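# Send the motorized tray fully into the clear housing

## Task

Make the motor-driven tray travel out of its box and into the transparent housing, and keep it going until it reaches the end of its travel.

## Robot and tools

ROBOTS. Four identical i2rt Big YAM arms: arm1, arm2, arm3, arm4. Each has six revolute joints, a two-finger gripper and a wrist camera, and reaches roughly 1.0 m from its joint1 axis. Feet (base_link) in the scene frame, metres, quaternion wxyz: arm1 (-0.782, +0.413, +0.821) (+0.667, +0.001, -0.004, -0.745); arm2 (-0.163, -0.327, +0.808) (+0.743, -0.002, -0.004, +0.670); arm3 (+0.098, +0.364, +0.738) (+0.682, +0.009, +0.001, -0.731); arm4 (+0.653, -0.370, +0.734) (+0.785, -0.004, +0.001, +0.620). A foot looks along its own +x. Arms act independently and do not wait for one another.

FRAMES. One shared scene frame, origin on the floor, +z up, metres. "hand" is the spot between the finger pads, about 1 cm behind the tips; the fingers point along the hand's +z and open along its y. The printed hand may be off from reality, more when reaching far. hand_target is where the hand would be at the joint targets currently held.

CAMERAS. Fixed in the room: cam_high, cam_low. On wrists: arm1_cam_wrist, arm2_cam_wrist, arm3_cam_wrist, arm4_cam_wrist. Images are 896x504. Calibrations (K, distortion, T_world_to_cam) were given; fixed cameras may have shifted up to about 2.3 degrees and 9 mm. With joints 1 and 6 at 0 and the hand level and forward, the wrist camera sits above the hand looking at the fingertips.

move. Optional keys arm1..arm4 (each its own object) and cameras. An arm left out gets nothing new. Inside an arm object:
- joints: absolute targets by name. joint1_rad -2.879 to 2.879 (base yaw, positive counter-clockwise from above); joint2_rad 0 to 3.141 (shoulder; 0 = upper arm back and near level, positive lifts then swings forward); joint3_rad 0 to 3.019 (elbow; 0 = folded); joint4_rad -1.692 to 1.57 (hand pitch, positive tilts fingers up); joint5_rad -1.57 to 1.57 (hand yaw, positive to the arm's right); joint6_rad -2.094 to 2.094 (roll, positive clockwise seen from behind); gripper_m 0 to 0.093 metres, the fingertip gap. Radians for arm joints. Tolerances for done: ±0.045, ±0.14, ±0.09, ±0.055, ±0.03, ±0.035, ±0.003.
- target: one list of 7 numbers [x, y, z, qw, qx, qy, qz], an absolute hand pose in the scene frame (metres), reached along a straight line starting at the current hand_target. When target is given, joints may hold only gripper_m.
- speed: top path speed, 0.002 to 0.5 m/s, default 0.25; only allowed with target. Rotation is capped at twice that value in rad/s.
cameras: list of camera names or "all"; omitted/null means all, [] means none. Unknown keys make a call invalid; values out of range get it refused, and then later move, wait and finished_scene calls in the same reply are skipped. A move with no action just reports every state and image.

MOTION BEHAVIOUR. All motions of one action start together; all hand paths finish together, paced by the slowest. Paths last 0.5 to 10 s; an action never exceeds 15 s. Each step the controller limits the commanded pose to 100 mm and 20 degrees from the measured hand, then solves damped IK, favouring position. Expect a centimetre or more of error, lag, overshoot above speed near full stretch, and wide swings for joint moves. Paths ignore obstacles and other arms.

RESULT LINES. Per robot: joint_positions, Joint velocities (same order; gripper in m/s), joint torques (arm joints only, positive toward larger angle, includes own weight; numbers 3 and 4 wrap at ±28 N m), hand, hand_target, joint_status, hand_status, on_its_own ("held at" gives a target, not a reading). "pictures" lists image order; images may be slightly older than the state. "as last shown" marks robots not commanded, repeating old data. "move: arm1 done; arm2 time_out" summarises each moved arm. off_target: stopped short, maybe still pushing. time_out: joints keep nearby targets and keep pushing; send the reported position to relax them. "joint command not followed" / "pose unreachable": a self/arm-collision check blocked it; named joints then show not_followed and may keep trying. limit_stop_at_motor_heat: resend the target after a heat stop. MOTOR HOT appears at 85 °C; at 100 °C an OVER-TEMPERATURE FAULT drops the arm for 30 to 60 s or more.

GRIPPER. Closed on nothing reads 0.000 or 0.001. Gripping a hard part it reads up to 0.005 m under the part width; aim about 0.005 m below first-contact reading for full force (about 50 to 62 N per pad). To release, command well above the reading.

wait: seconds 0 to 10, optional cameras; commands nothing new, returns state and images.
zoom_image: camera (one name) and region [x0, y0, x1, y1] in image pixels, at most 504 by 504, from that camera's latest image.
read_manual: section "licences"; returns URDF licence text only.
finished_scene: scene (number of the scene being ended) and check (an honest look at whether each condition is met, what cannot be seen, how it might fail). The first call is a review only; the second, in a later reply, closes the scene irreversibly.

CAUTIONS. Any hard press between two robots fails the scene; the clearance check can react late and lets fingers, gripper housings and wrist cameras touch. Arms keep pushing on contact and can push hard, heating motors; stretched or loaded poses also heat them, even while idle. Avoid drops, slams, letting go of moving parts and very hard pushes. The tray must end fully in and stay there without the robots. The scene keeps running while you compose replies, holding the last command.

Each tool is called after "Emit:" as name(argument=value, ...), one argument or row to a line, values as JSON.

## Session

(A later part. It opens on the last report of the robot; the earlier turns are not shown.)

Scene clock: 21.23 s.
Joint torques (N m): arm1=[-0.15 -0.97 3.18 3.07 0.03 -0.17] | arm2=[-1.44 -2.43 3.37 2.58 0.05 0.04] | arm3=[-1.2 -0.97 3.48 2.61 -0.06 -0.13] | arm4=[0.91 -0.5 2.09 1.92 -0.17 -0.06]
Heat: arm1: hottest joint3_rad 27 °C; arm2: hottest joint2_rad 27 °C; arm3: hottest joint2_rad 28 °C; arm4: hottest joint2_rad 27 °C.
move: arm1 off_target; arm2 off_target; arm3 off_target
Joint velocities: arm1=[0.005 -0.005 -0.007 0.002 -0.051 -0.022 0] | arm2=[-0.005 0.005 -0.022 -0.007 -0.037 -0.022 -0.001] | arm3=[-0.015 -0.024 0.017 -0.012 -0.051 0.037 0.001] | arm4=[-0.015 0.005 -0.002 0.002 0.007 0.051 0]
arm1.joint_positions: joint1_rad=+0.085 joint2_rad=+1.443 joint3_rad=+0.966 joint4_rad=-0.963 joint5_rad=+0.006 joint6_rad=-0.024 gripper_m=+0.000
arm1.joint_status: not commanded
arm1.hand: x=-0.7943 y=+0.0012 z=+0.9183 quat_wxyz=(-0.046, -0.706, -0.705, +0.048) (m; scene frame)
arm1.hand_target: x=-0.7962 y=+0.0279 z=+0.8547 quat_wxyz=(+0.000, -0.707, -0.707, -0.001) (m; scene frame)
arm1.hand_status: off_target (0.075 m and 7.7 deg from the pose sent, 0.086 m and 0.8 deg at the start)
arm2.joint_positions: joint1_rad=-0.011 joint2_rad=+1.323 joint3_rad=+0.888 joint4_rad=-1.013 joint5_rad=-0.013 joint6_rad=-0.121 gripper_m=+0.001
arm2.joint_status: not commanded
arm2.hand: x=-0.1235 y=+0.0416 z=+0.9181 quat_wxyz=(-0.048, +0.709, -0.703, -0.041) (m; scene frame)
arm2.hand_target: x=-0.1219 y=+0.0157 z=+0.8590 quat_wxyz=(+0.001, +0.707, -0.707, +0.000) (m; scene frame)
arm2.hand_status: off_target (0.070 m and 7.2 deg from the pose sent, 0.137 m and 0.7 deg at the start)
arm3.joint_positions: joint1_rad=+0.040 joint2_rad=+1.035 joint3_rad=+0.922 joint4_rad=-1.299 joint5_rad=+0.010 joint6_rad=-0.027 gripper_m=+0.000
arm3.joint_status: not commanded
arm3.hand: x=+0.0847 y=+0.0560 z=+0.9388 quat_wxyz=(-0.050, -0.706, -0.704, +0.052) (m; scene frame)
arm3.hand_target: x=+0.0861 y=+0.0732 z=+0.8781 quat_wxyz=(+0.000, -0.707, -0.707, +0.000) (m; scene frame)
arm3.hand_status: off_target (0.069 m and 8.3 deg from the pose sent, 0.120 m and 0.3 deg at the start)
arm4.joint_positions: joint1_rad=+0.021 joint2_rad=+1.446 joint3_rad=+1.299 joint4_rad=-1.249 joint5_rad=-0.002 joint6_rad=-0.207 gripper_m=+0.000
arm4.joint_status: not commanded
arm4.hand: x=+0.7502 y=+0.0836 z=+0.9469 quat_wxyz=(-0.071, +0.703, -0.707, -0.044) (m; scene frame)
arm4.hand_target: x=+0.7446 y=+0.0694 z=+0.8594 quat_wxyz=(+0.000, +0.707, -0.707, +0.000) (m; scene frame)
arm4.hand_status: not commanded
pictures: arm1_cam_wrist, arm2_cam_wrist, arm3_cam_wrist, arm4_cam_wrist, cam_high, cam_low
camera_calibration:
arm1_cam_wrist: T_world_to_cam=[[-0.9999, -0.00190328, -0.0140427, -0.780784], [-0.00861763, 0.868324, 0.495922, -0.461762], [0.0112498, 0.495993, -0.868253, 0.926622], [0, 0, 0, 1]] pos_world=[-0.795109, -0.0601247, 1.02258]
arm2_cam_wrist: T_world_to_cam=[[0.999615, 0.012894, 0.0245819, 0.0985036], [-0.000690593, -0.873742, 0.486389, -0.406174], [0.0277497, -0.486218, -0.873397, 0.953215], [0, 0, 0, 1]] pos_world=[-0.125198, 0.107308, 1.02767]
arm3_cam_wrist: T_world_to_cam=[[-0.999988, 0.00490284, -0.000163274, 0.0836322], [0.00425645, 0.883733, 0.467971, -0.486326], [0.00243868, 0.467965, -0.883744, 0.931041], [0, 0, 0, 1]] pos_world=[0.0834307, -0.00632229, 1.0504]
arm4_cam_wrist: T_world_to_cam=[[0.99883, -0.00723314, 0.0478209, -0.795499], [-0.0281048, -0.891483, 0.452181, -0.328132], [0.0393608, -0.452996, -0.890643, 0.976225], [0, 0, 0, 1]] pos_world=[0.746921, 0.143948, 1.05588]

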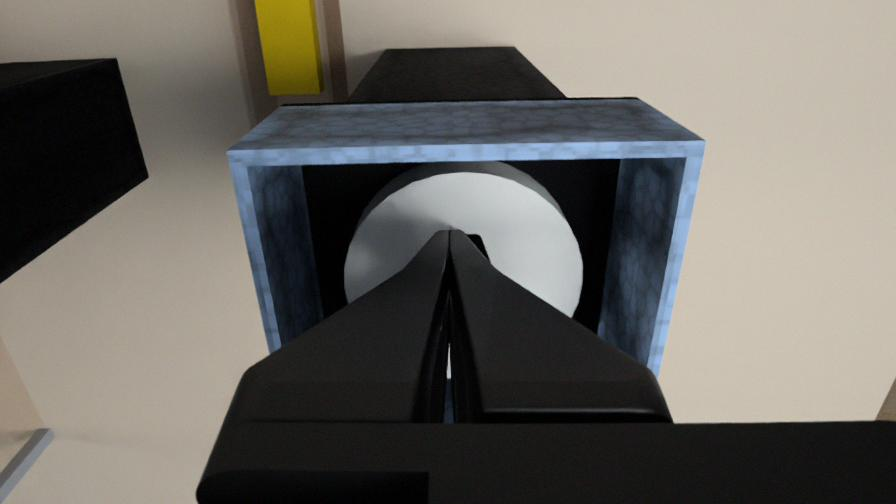

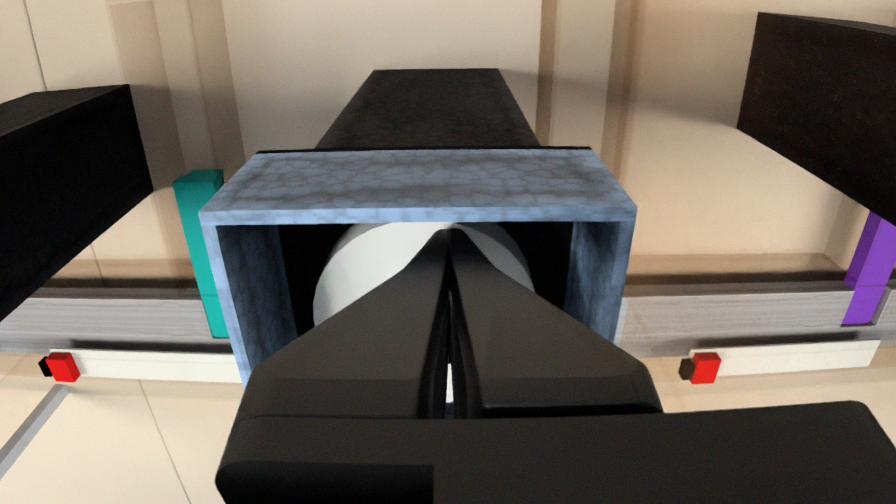

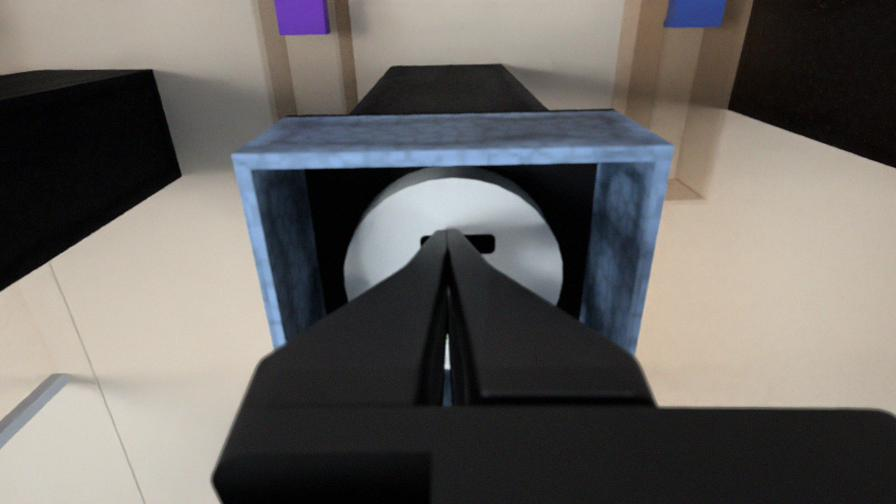

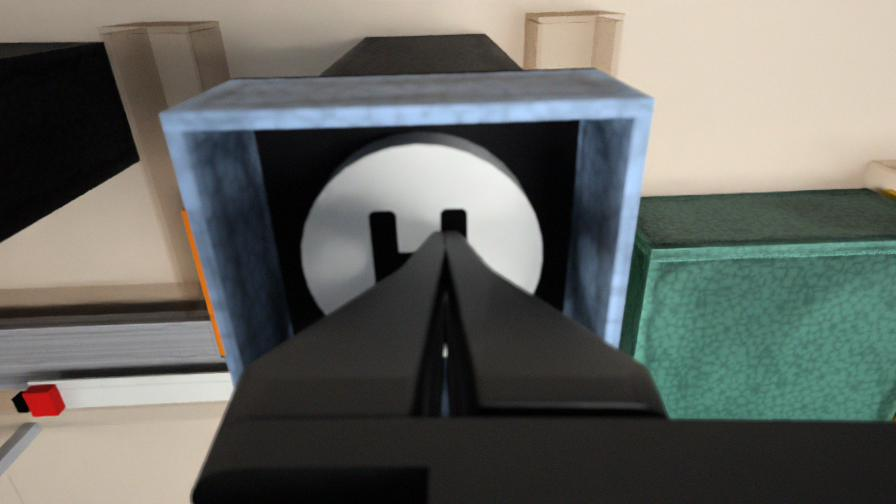

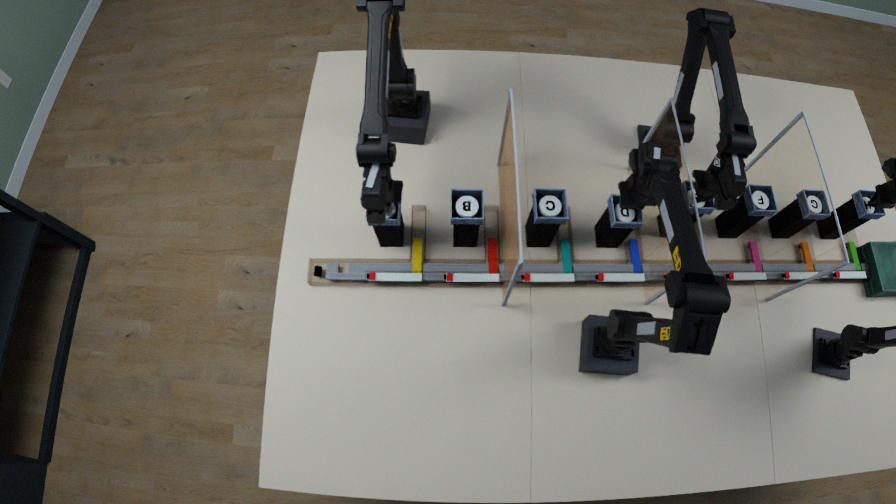

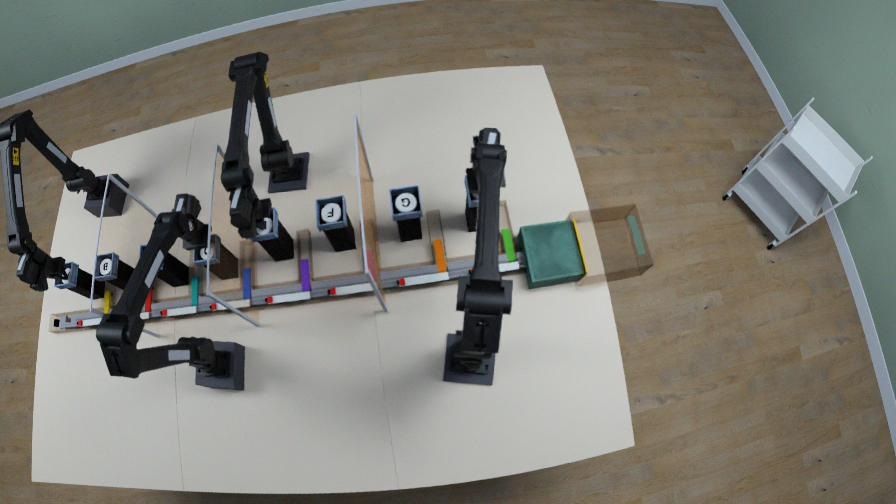

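Emit:
move(
  arm1={"target": [-0.795, 0.012, 0.99, 0, 0.7071, 0.7071, 0], "speed": 0.3},
  arm2={"target": [-0.122, 0.022, 0.99, 0, 0.7071, -0.7071, 0], "speed": 0.3},
  arm3={"target": [0.086, 0.068, 1.01, 0, 0.7071, 0.7071, 0], "speed": 0.3},
  arm4={"target": [0.748, 0.082, 1.01, 0, 0.7071, -0.7071, 0], "speed": 0.3},
  cameras=[],
)

Emit:
move(
  arm1={"target": [-0.573, 0.012, 0.99, 0, 0.7071, 0.7071, 0], "speed": 0.35},
  arm2={"target": [-0.346, 0.022, 0.99, 0, 0.7071, -0.7071, 0], "speed": 0.35},
  arm3={"target": [0.304, 0.070, 1.01, 0, 0.7071, 0.7071, 0], "speed": 0.35},
  arm4={"target": [0.526, 0.080, 1.01, 0, 0.7071, -0.7071, 0], "speed": 0.35},
)

Scene clock: 23.07 s.
Joint torques (N m): arm1=[0.44 -9.76 11.45 0.43 0.05 -0.09] | arm2=[-1.44 -11.28 13.15 -0.29 0.09 0.05] | arm3=[-0.85 -7 15.19 -0.02 -0.06 -0.1] | arm4=[0.67 -11.11 16.02 -0.5 -0.15 -0.11]
Heat: arm1: hottest joint3_rad 27 °C; arm2: hottest joint2_rad 27 °C; arm3: hottest joint2_rad 28 °C; arm4: hottest joint2_rad 27 °C.
move: arm1 off_target; arm2 off_target; arm3 off_target; arm4 off_target
Joint velocities: arm1=[-0.015 -0.005 0.002 0.007 0.022 -0.022 -0.001] | arm2=[-0.015 -0.005 -0.012 -0.012 0.022 0.051 0] | arm3=[0.005 -0.005 -0.007 0.002 -0.051 -0.081 0] | arm4=[-0.005 -0.015 -0.002 -0.007 -0.037 -0.037 -0.001]
arm1.joint_positions: joint1_rad=+0.085 joint2_rad=+1.433 joint3_rad=+1.107 joint4_rad=-1.299 joint5_rad=+0.006 joint6_rad=-0.024 gripper_m=+0.000
arm1.joint_status: not commanded
arm1.hand: x=-0.7940 y=+0.0279 z=+0.9696 quat_wxyz=(+0.017, -0.707, -0.707, -0.018) (m; scene frame)
arm1.hand_target: x=-0.7949 y=+0.0118 z=+0.9904 quat_wxyz=(-0.001, -0.708, -0.706, +0.000) (m; scene frame)
arm1.hand_status: off_target (0.026 m and 2.9 deg from the pose sent, 0.072 m and 7.7 deg at the start)
arm2.joint_positions: joint1_rad=-0.011 joint2_rad=+1.290 joint3_rad=+1.022 joint4_rad=-1.336 joint5_rad=-0.013 joint6_rad=-0.121 gripper_m=+0.001
arm2.joint_status: not commanded
arm2.hand: x=-0.1274 y=+0.0125 z=+0.9749 quat_wxyz=(+0.013, +0.709, -0.705, +0.008) (m; scene frame)
arm2.hand_target: x=-0.1223 y=+0.0221 z=+0.9902 quat_wxyz=(+0.000, +0.707, -0.707, +0.000) (m; scene frame)
arm2.hand_status: off_target (0.019 m and 1.8 deg from the pose sent, 0.075 m and 7.2 deg at the start)
arm3.joint_positions: joint1_rad=+0.040 joint2_rad=+1.073 joint3_rad=+1.114 joint4_rad=-1.610 joint5_rad=+0.010 joint6_rad=-0.027 gripper_m=+0.000
arm3.joint_status: not commanded
arm3.hand: x=+0.0846 y=+0.0776 z=+1.0000 quat_wxyz=(+0.004, -0.708, -0.706, -0.004) (m; scene frame)
arm3.hand_target: x=+0.0860 y=+0.0671 z=+1.0105 quat_wxyz=(+0.000, -0.707, -0.707, +0.000) (m; scene frame)
arm3.hand_status: off_target (0.014 m and 0.6 deg from the pose sent, 0.072 m and 8.3 deg at the start)
arm4.joint_positions: joint1_rad=+0.021 joint2_rad=+1.518 joint3_rad=+1.499 joint4_rad=-1.587 joint5_rad=-0.002 joint6_rad=-0.207 gripper_m=+0.000
arm4.joint_status: not commanded
arm4.hand: x=+0.7458 y=+0.0644 z=+0.9896 quat_wxyz=(+0.017, +0.705, -0.709, +0.013) (m; scene frame)
arm4.hand_target: x=+0.7478 y=+0.0809 z=+1.0092 quat_wxyz=(-0.001, +0.708, -0.706, +0.000) (m; scene frame)
arm4.hand_status: off_target (0.027 m and 2.5 deg from the pose sent, 0.063 m and 9.6 deg at the start)
pictures: none
No camera images: "cameras" was empty.

Scene clock: 24.83 s.
Joint torques (N m): arm1=[0.21 -9.93 11.88 0.44 0.28 -0.01] | arm2=[0.09 -10.29 13.67 -0.12 0.18 0.25] | arm3=[0.26 -9.88 15.61 0.39 0.12 -0.04] | arm4=[0.38 -11.16 16.25 -0.35 0.04 0.09]
Heat: arm1: hottest joint3_rad 27 °C; arm2: hottest joint2_rad 27 °C; arm3: hottest joint2_rad 28 °C; arm4: hottest joint3_rad 28 °C.
move: arm1 off_target; arm2 off_target; arm3 off_target; arm4 off_target
Joint velocities: arm1=[-0.015 -0.005 -0.002 -0.017 0.037 -0.066 0.001] | arm2=[-0.005 -0.005 0.012 -0.017 0.007 0.007 0] | arm3=[-0.005 -0.005 -0.017 -0.002 -0.037 -0.022 0] | arm4=[-0.005 -0.005 0.002 0.012 -0.007 -0.066 0.001]
arm1.joint_positions: joint1_rad=+0.593 joint2_rad=+1.551 joint3_rad=+1.250 joint4_rad=-1.320 joint5_rad=+0.010 joint6_rad=+0.470 gripper_m=+0.000
arm1.joint_status: not commanded
arm1.hand: x=-0.5829 y=+0.0276 z=+0.9757 quat_wxyz=(+0.021, -0.702, -0.712, -0.004) (m; scene frame)
arm1.hand_target: x=-0.5763 y=+0.0106 z=+0.9895 quat_wxyz=(+0.006, -0.707, -0.707, +0.003) (m; scene frame)
arm1.hand_status: off_target (0.023 m and 2.6 deg from the pose sent, 0.223 m and 2.9 deg at the start)
arm2.joint_positions: joint1_rad=+0.569 joint2_rad=+1.370 joint3_rad=+1.124 joint4_rad=-1.336 joint5_rad=-0.005 joint6_rad=+0.465 gripper_m=+0.001
arm2.joint_status: not commanded
arm2.hand: x=-0.3358 y=+0.0122 z=+0.9832 quat_wxyz=(+0.000, +0.707, -0.707, +0.007) (m; scene frame)
arm2.hand_target: x=-0.3451 y=+0.0247 z=+0.9894 quat_wxyz=(-0.004, +0.707, -0.707, +0.001) (m; scene frame)
arm2.hand_status: off_target (0.016 m and 0.8 deg from the pose sent, 0.219 m and 1.8 deg at the start)
arm3.joint_positions: joint1_rad=+0.690 joint2_rad=+1.248 joint3_rad=+1.239 joint4_rad=-1.587 joint5_rad=+0.029 joint6_rad=+0.621 gripper_m=+0.000
arm3.joint_status: not commanded
arm3.hand: x=+0.2897 y=+0.0791 z=+0.9987 quat_wxyz=(+0.016, -0.707, -0.707, +0.004) (m; scene frame)
arm3.hand_target: x=+0.3011 y=+0.0690 z=+1.0094 quat_wxyz=(+0.004, -0.707, -0.707, +0.007) (m; scene frame)
arm3.hand_status: off_target (0.020 m and 1.9 deg from the pose sent, 0.220 m and 0.6 deg at the start)
arm4.joint_positions: joint1_rad=+0.514 joint2_rad=+1.526 joint3_rad=+1.509 joint4_rad=-1.587 joint5_rad=-0.007 joint6_rad=+0.266 gripper_m=+0.000
arm4.joint_status: not commanded
arm4.hand: x=+0.5278 y=+0.0605 z=+0.9897 quat_wxyz=(+0.013, +0.712, -0.702, +0.017) (m; scene frame)
arm4.hand_target: x=+0.5241 y=+0.0783 z=+1.0100 quat_wxyz=(-0.001, +0.707, -0.707, -0.005) (m; scene frame)
arm4.hand_status: off_target (0.028 m and 2.5 deg from the pose sent, 0.221 m and 2.5 deg at the start)
pictures: arm1_cam_wrist, arm2_cam_wrist, arm3_cam_wrist, arm4_cam_wrist, cam_high, cam_low
camera_calibration:
arm1_cam_wrist: T_world_to_cam=[[-0.999858, -0.0153189, 0.00700837, -0.588661], [-0.00736224, 0.771555, 0.63612, -0.644662], [-0.015152, 0.635979, -0.771558, 0.847409], [0, 0, 0, 1]] pos_world=[-0.580484, -0.0505596, 1.06803]
arm2_cam_wrist: T_world_to_cam=[[0.999713, 0.00823768, 0.0224936, 0.311638], [-0.00689915, -0.800207, 0.599684, -0.578028], [0.0229395, -0.599667, -0.799921, 0.929134], [0, 0, 0, 1]] pos_world=[-0.33685, 0.0920615, 1.08286]
arm3_cam_wrist: T_world_to_cam=[[-0.99971, 0.000516092, 0.0240948, 0.264579], [0.0149643, 0.796989, 0.603808, -0.667577], [-0.0188917, 0.603993, -0.796766, 0.881243], [0, 0, 0, 1]] pos_world=[0.29114, -0.00034939, 1.09886]
arm4_cam_wrist: T_world_to_cam=[[0.999726, 0.017516, 0.0155415, -0.545635], [0.00396925, -0.780842, 0.624717, -0.568763], [0.023078, -0.624484, -0.780697, 0.922819], [0, 0, 0, 1]] pos_world=[0.526446, 0.141729, 1.08424]

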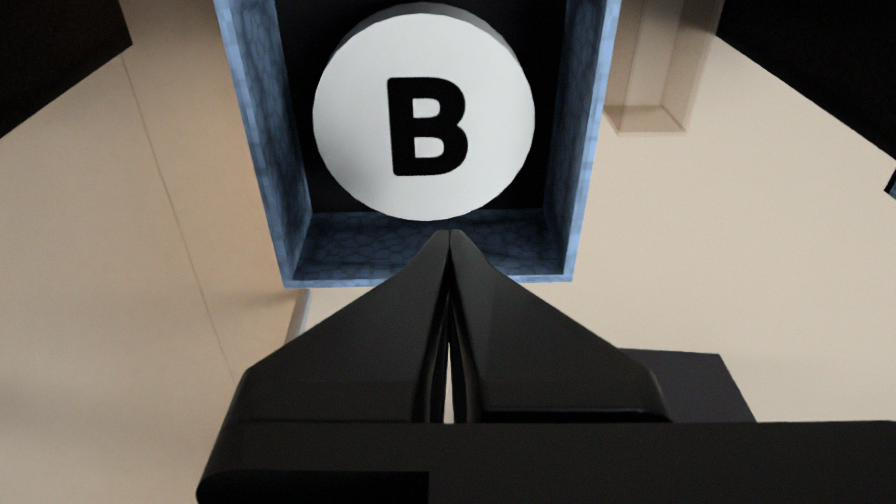

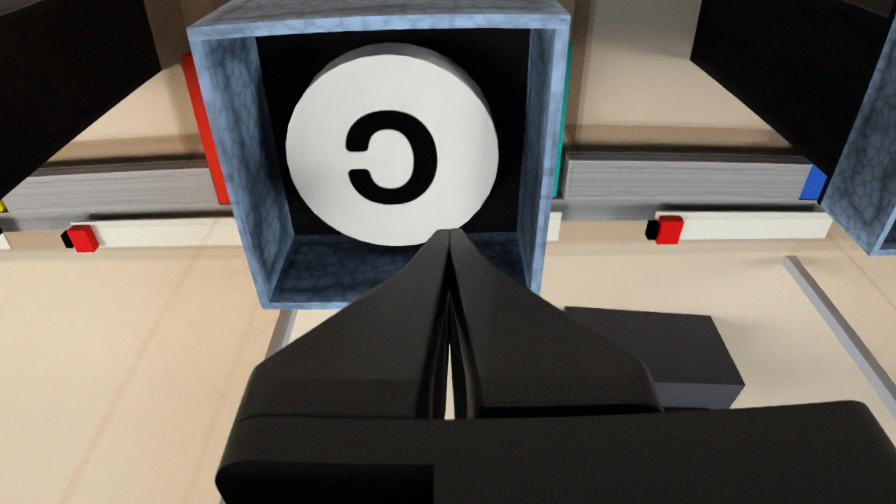

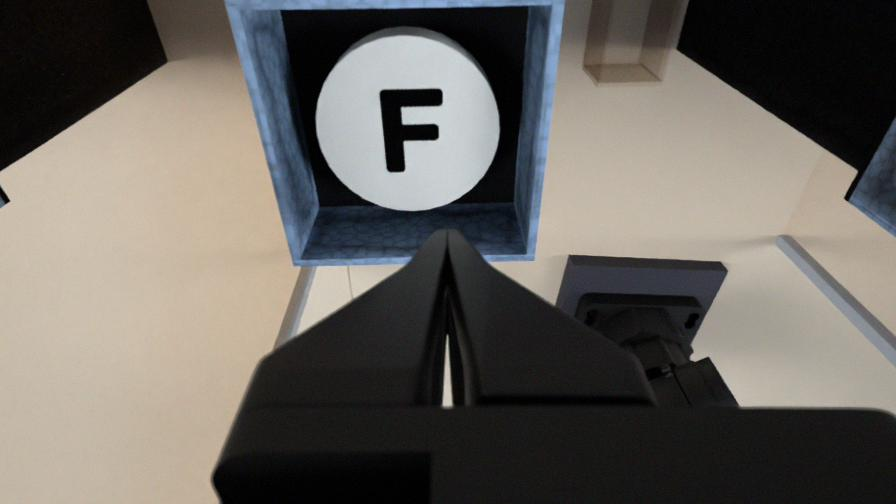

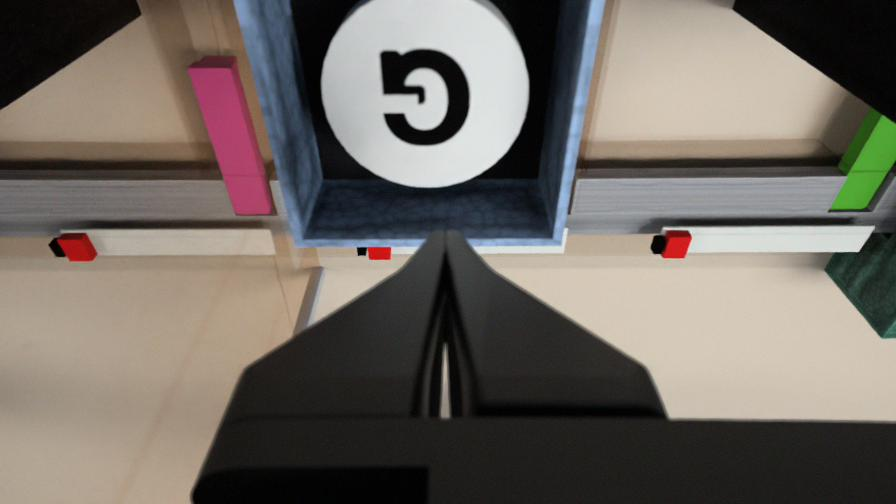

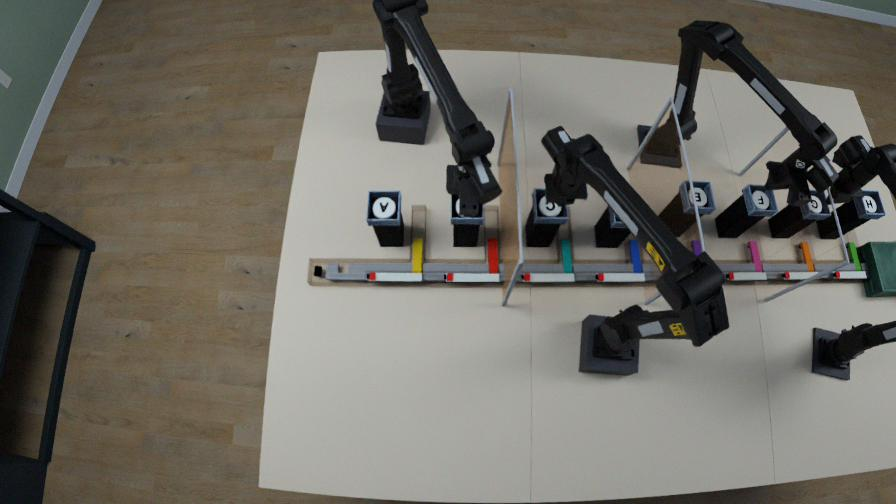

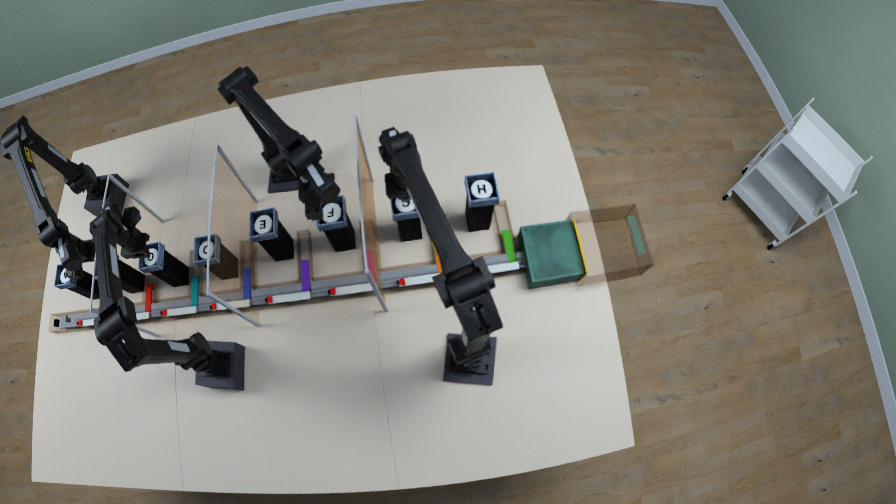

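Emit:
move(
  arm1={"target": [-0.571, 0.010, 0.860, 0, 0.7071, 0.7071, 0], "speed": 0.2},
  arm2={"target": [-0.355, 0.028, 0.870, 0, 0.7071, -0.7071, 0], "speed": 0.2},
  arm3={"target": [0.307, 0.062, 0.865, 0, 0.7071, 0.7071, 0], "speed": 0.2},
  arm4={"target": [0.521, 0.088, 0.855, 0, 0.7071, -0.7071, 0], "speed": 0.2},
)

Scene clock: 27.23 s.
Joint torques (N m): arm1=[0.56 -3.84 3.95 2.88 -0.05 0.02] | arm2=[0.38 -4.01 3.96 2.29 -0.11 0.21] | arm3=[-1.44 -3.14 4.59 2.28 -0.16 -0.16] | arm4=[0.62 -3.49 4.04 2.33 0.12 0.07]
Heat: arm1: hottest joint3_rad 27 °C; arm2: hottest joint2_rad 27 °C; arm3: hottest joint2_rad 28 °C; arm4: hottest joint3_rad 28 °C.
move: arm1 off_target; arm2 off_target; arm3 off_target; arm4 off_target
Joint velocities: arm1=[-0.005 -0.005 -0.002 -0.007 -0.037 0.066 -0.001] | arm2=[0.005 -0.005 -0.002 -0.012 0.066 -0.022 0] | arm3=[0.005 -0.005 -0.007 -0.012 0.007 -0.022 0] | arm4=[0.005 -0.015 0.002 -0.012 -0.007 0.066 0.001]
arm1.joint_positions: joint1_rad=+0.593 joint2_rad=+1.575 joint3_rad=+1.149 joint4_rad=-1.031 joint5_rad=+0.010 joint6_rad=+0.474 gripper_m=+0.000
arm1.joint_status: not commanded
arm1.hand: x=-0.5676 y=-0.0011 z=+0.9305 quat_wxyz=(-0.056, -0.703, -0.709, +0.020) (m; scene frame)
arm1.hand_target: x=-0.5755 y=+0.0178 z=+0.8670 quat_wxyz=(+0.000, -0.707, -0.707, +0.000) (m; scene frame)
arm1.hand_status: off_target (0.071 m and 6.9 deg from the pose sent, 0.118 m and 2.6 deg at the start)
arm2.joint_positions: joint1_rad=+0.574 joint2_rad=+1.407 joint3_rad=+1.039 joint4_rad=-1.072 joint5_rad=-0.005 joint6_rad=+0.479 gripper_m=+0.001
arm2.joint_status: not commanded
arm2.hand: x=-0.3531 y=+0.0426 z=+0.9409 quat_wxyz=(-0.022, +0.703, -0.708, -0.061) (m; scene frame)
arm2.hand_target: x=-0.3497 y=+0.0207 z=+0.8777 quat_wxyz=(-0.001, +0.707, -0.707, +0.000) (m; scene frame)
arm2.hand_status: off_target (0.072 m and 7.4 deg from the pose sent, 0.116 m and 0.8 deg at the start)
arm3.joint_positions: joint1_rad=+0.690 joint2_rad=+1.225 joint3_rad=+1.050 joint4_rad=-1.245 joint5_rad=+0.021 joint6_rad=+0.622 gripper_m=+0.000
arm3.joint_status: not commanded
arm3.hand: x=+0.3082 y=+0.0575 z=+0.9370 quat_wxyz=(-0.072, -0.706, -0.704, +0.014) (m; scene frame)
arm3.hand_target: x=+0.3003 y=+0.0710 z=+0.8724 quat_wxyz=(+0.000, -0.707, -0.707, +0.000) (m; scene frame)
arm3.hand_status: off_target (0.072 m and 8.4 deg from the pose sent, 0.136 m and 1.9 deg at the start)
arm4.joint_positions: joint1_rad=+0.514 joint2_rad=+1.513 joint3_rad=+1.334 joint4_rad=-1.276 joint5_rad=-0.005 joint6_rad=+0.269 gripper_m=+0.000
arm4.joint_status: not commanded
arm4.hand: x=+0.5213 y=+0.0846 z=+0.9299 quat_wxyz=(-0.024, +0.710, -0.702, -0.048) (m; scene frame)
arm4.hand_target: x=+0.5233 y=+0.0795 z=+0.8605 quat_wxyz=(+0.000, +0.707, -0.707, +0.001) (m; scene frame)
arm4.hand_status: off_target (0.075 m and 6.2 deg from the pose sent, 0.138 m and 2.5 deg at the start)
pictures: arm1_cam_wrist, arm2_cam_wrist, arm3_cam_wrist, arm4_cam_wrist, cam_high, cam_low
camera_calibration:
arm1_cam_wrist: T_world_to_cam=[[-0.99768, -0.0143288, -0.0665524, -0.503865], [-0.0467527, 0.854815, 0.516822, -0.50495], [0.0494846, 0.518735, -0.853502, 0.943775], [0, 0, 0, 1]] pos_world=[-0.573007, -0.0651494, 1.03295]
arm2_cam_wrist: T_world_to_cam=[[0.999125, 0.00160008, -0.0417854, 0.39021], [0.0220367, -0.869395, 0.493626, -0.415544], [-0.0355382, -0.494115, -0.86867, 0.953503], [0, 0, 0, 1]] pos_world=[-0.346826, 0.109244, 1.04971]
arm3_cam_wrist: T_world_to_cam=[[-0.996324, -0.000565901, -0.0856601, 0.386455], [-0.0422991, 0.872812, 0.486221, -0.489869], [0.07449, 0.488057, -0.869627, 0.891626], [0, 0, 0, 1]] pos_world=[0.297896, -0.00738209, 1.04667]
arm4_cam_wrist: T_world_to_cam=[[0.999663, 0.014906, -0.0212471, -0.504171], [0.0236113, -0.862196, 0.506024, -0.405499], [-0.0107764, -0.506355, -0.862258, 0.974839], [0, 0, 0, 1]] pos_world=[0.524081, 0.15151, 1.03504]

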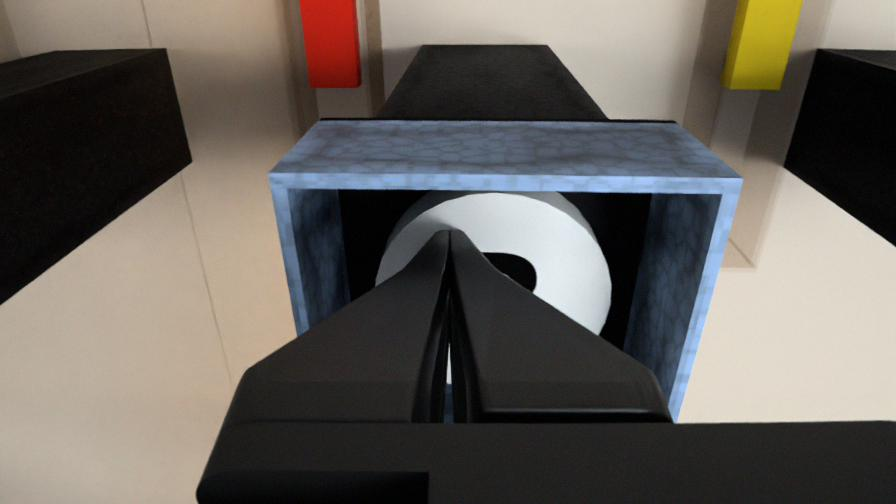

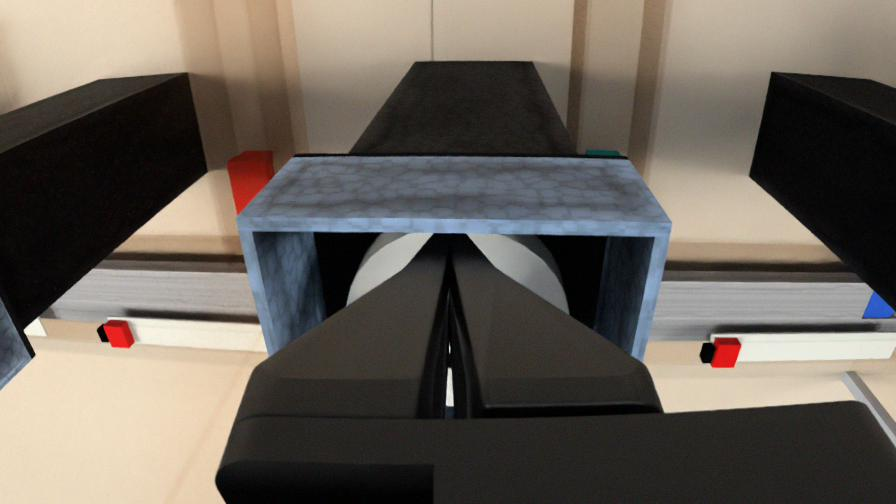

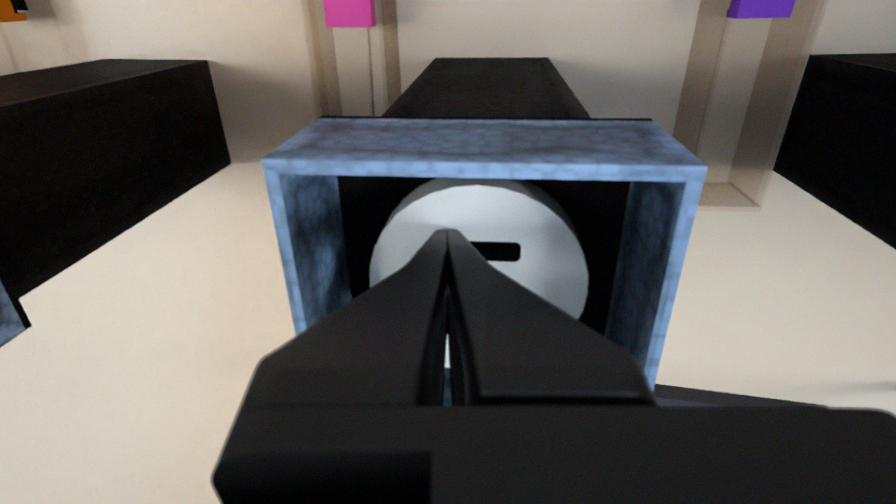

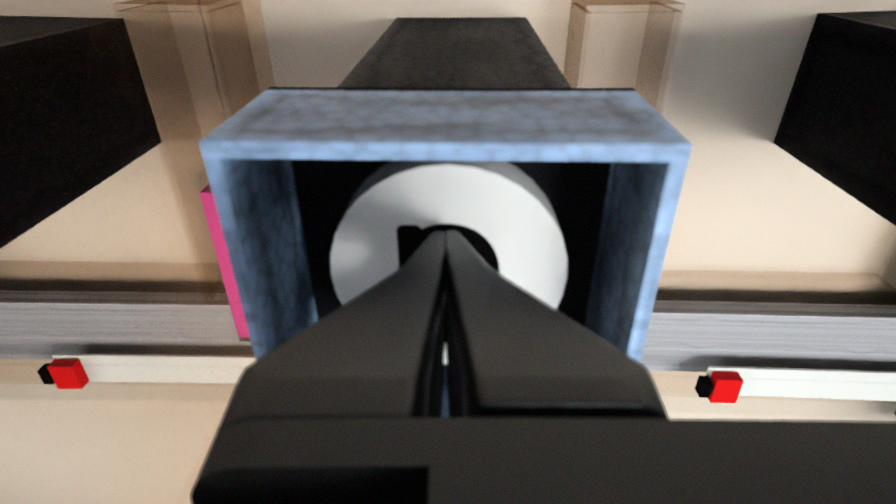

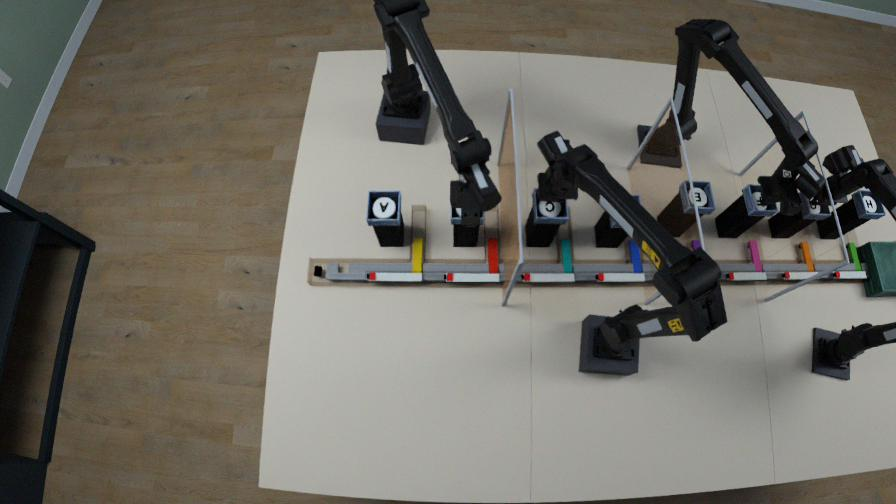

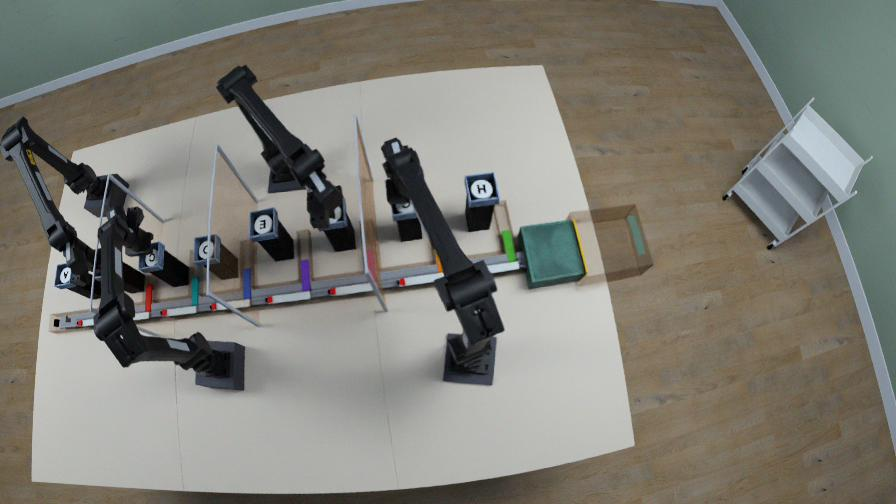

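Emit:
zoom_image(
  camera="arm4_cam_wrist",
  region=[0, 170, 260, 420],
)

Emit:
zoom_image(
  camera="arm4_cam_wrist",
  region=[640, 250, 896, 430],
)

Emit:
zoom_image(
  camera="arm3_cam_wrist",
  region=[0, 0, 250, 140],
)

Emit:
zoom_image(
  camera="cam_low",
  region=[230, 180, 480, 310],
)

Scaled by 1.938 from the camera's 896x504 image, which has a finer 1280x720 frame.

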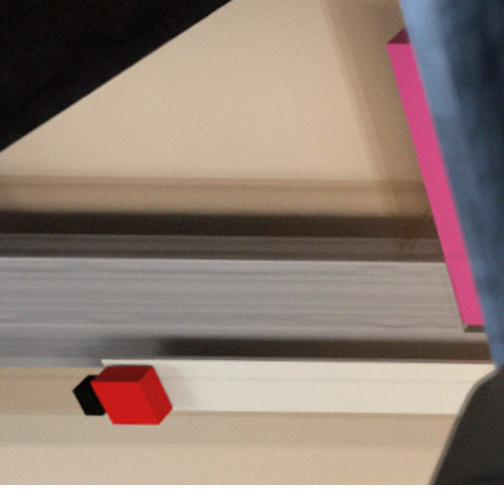

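Scaled by 1.969 from the camera's 896x504 image, which has a finer 1280x720 frame.

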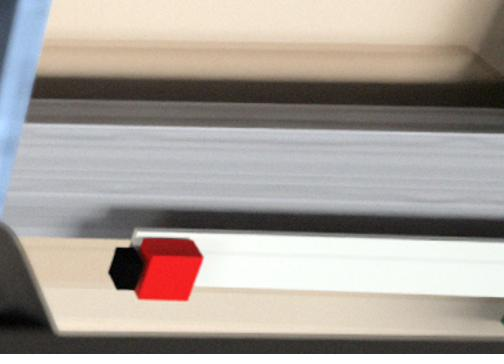

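Scaled by 2.016 from the camera's 896x504 image, which has a finer 1280x720 frame.

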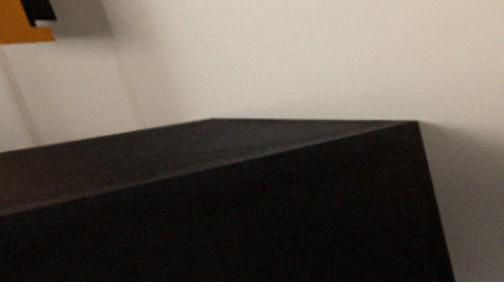

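Scaled by 2.016 from the camera's 896x504 image, which has a finer 1280x720 frame.

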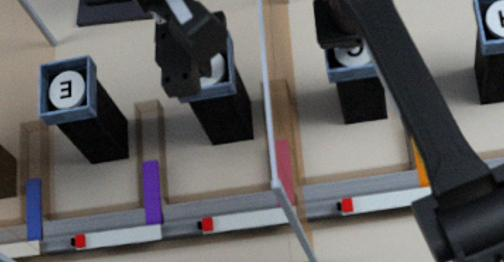

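Emit:
zoom_image(
  camera="cam_high",
  region=[690, 220, 880, 300],
)

Emit:
zoom_image(
  camera="cam_high",
  region=[380, 220, 560, 300],
)

Emit:
zoom_image(
  camera="arm1_cam_wrist",
  region=[270, 0, 480, 120],
)

Emit:
zoom_image(
  camera="arm3_cam_wrist",
  region=[650, 0, 896, 130],
)

Scaled by 2.653 from the camera's 896x504 image, which has a finer 1280x720 frame.

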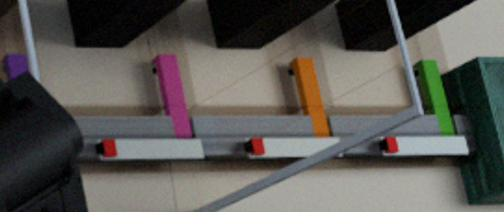

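Scaled by 2.800 from the camera's 896x504 image, which has a finer 1280x720 frame.

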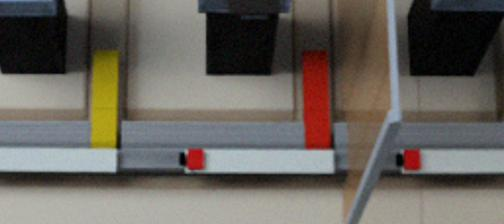

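Scaled by 2.400 from the camera's 896x504 image, which has a finer 1280x720 frame.

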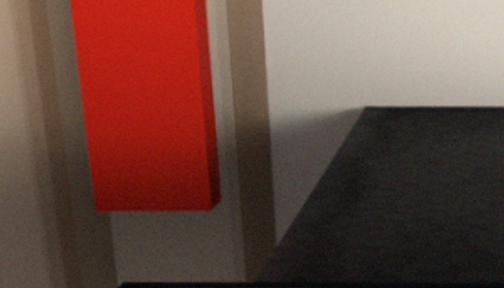

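Scaled by 2.049 from the camera's 896x504 image, which has a finer 1280x720 frame.

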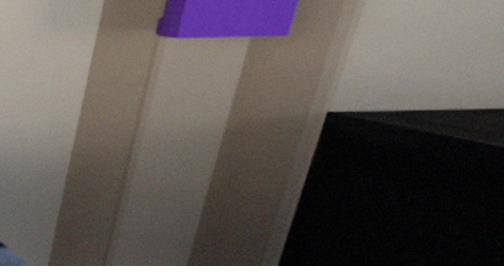

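Emit:
move(
  arm1={"target": [-0.573, 0.020, 1.05, 0, 0.7071, 0.7071, 0], "speed": 0.3},
  arm2={"target": [-0.350, 0.022, 1.05, 0, 0.7071, -0.7071, 0], "speed": 0.3},
  arm3={"target": [0.304, 0.070, 1.06, 0, 0.7071, 0.7071, 0], "speed": 0.3},
  arm4={"target": [0.523, 0.080, 1.06, 0, 0.7071, -0.7071, 0], "speed": 0.3},
  cameras=["arm1_cam_wrist", "arm2_cam_wrist", "arm3_cam_wrist", "arm4_cam_wrist"],
)

Scene clock: 30.33 s.
Joint torques (N m): arm1=[1.03 -9.82 11.66 0.47 -0.02 0] | arm2=[0.32 -12.63 13.65 -0.42 -0.17 0.13] | arm3=[-0.09 -9.82 15.05 0.08 -0.11 -0.04] | arm4=[0.56 -13.16 15.91 -0.43 0.02 0.06]
Heat: arm1: hottest joint3_rad 28 °C; arm2: hottest joint2_rad 27 °C; arm3: hottest joint2_rad 28 °C; arm4: hottest joint3_rad 28 °C.
move: arm1 off_target; arm2 off_target; arm3 off_target; arm4 off_target
Joint velocities: arm1=[-0.015 0.005 0.007 -0.002 -0.022 0.022 0] | arm2=[-0.015 -0.005 -0.007 0.012 0.007 0.007 0] | arm3=[-0.015 0.005 0.007 0.012 -0.022 -0.037 0] | arm4=[-0.005 0.005 -0.007 0.007 0.007 0.037 -0.001]
arm1.joint_positions: joint1_rad=+0.596 joint2_rad=+1.505 joint3_rad=+1.363 joint4_rad=-1.464 joint5_rad=+0.006 joint6_rad=+0.485 gripper_m=+0.000
arm1.joint_status: not commanded
arm1.hand: x=-0.5821 y=+0.0291 z=+1.0373 quat_wxyz=(+0.014, -0.707, -0.707, -0.003) (m; scene frame)
arm1.hand_target: x=-0.5723 y=+0.0190 z=+1.0502 quat_wxyz=(+0.000, -0.708, -0.707, -0.001) (m; scene frame)
arm1.hand_status: off_target (0.018 m and 1.6 deg from the pose sent, 0.121 m and 6.9 deg at the start)
arm2.joint_positions: joint1_rad=+0.575 joint2_rad=+1.368 joint3_rad=+1.266 joint4_rad=-1.489 joint5_rad=-0.006 joint6_rad=+0.480 gripper_m=+0.001
arm2.joint_status: not commanded
arm2.hand: x=-0.3415 y=+0.0169 z=+1.0372 quat_wxyz=(+0.002, +0.704, -0.710, +0.011) (m; scene frame)
arm2.hand_target: x=-0.3504 y=+0.0222 z=+1.0502 quat_wxyz=(+0.000, +0.707, -0.707, +0.000) (m; scene frame)
arm2.hand_status: off_target (0.016 m and 1.4 deg from the pose sent, 0.111 m and 7.4 deg at the start)
arm3.joint_positions: joint1_rad=+0.692 joint2_rad=+1.250 joint3_rad=+1.383 joint4_rad=-1.691 joint5_rad=+0.020 joint6_rad=+0.625 gripper_m=+0.000
arm3.joint_status: not commanded
arm3.hand: x=+0.2948 y=+0.0741 z=+1.0527 quat_wxyz=(-0.004, -0.708, -0.706, +0.002) (m; scene frame)
arm3.hand_target: x=+0.3051 y=+0.0685 z=+1.0603 quat_wxyz=(-0.008, -0.707, -0.707, +0.001) (m; scene frame)
arm3.hand_status: off_target (0.012 m and 0.5 deg from the pose sent, 0.124 m and 8.4 deg at the start; a joint's target at an end of its range on 22 of 46 steps)
arm4.joint_positions: joint1_rad=+0.514 joint2_rad=+1.535 joint3_rad=+1.628 joint4_rad=-1.670 joint5_rad=-0.003 joint6_rad=+0.269 gripper_m=+0.000
arm4.joint_status: not commanded
arm4.hand: x=+0.5261 y=+0.0690 z=+1.0308 quat_wxyz=(+0.005, +0.711, -0.703, +0.006) (m; scene frame)
arm4.hand_target: x=+0.5234 y=+0.0787 z=+1.0590 quat_wxyz=(-0.012, +0.707, -0.707, -0.021) (m; scene frame)
arm4.hand_status: off_target (0.031 m and 1.1 deg from the pose sent, 0.130 m and 6.2 deg at the start; a joint's target at an end of its range on 25 of 46 steps)
pictures: arm1_cam_wrist, arm2_cam_wrist, arm3_cam_wrist, arm4_cam_wrist
camera_calibration:
arm1_cam_wrist: T_world_to_cam=[[-0.999996, -0.00215618, -0.00203264, -0.579364], [-0.00295408, 0.779248, 0.626709, -0.672924], [0.000232633, 0.626712, -0.779251, 0.911158], [0, 0, 0, 1]] pos_world=[-0.581562, -0.0479084, 1.13057]
arm2_cam_wrist: T_world_to_cam=[[0.999658, -0.000424876, 0.0261349, 0.312437], [-0.0161899, -0.795041, 0.606339, -0.616889], [0.0205207, -0.606555, -0.794777, 0.969263], [0, 0, 0, 1]] pos_world=[-0.342207, 0.0975917, 1.13623]
arm3_cam_wrist: T_world_to_cam=[[-0.999977, 0.00376593, -0.00572024, 0.299658], [-0.000281612, 0.811925, 0.583762, -0.671741], [0.00684281, 0.58375, -0.811905, 0.937179], [0, 0, 0, 1]] pos_world=[0.293048, -0.00280361, 1.15475]
arm4_cam_wrist: T_world_to_cam=[[0.999817, 0.0142305, 0.0127966, -0.541666], [0.00361705, -0.797111, 0.603822, -0.564877], [0.018793, -0.603665, -0.797017, 0.977919], [0, 0, 0, 1]] pos_world=[0.525231, 0.147774, 1.12743]

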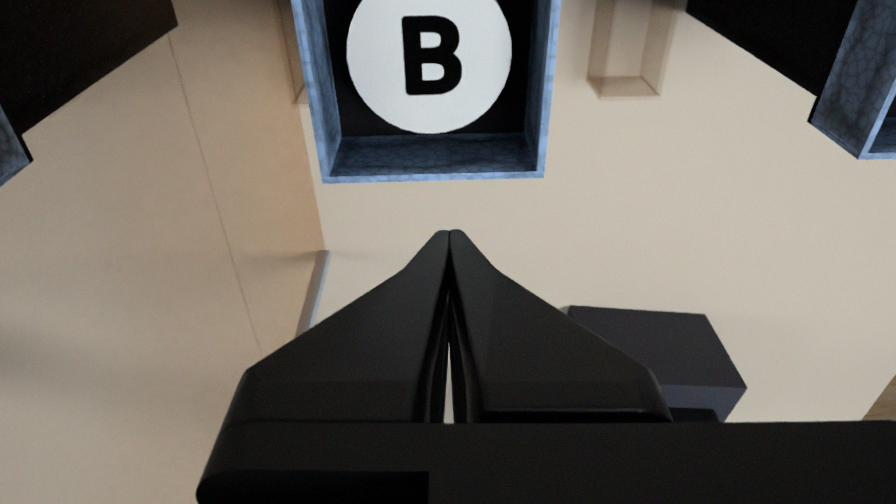

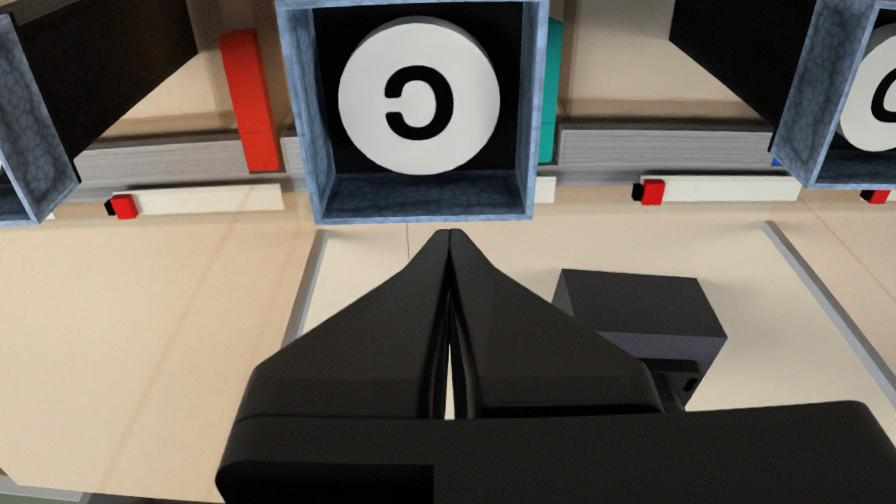

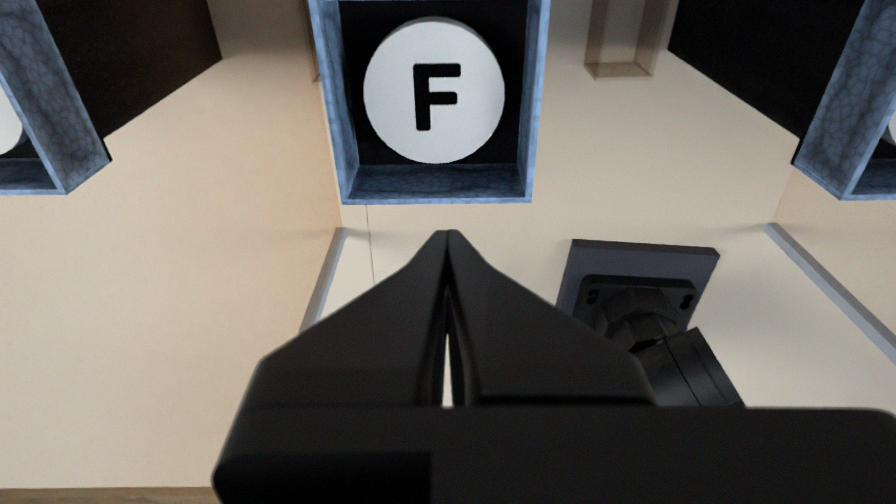

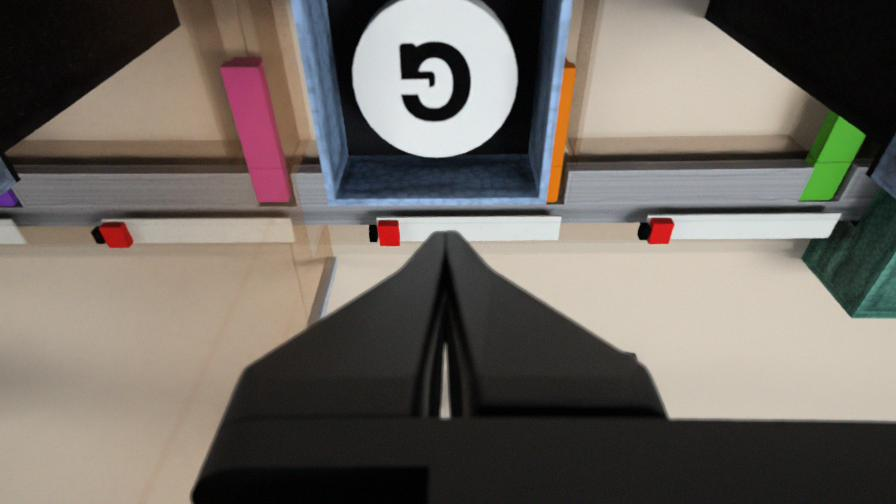

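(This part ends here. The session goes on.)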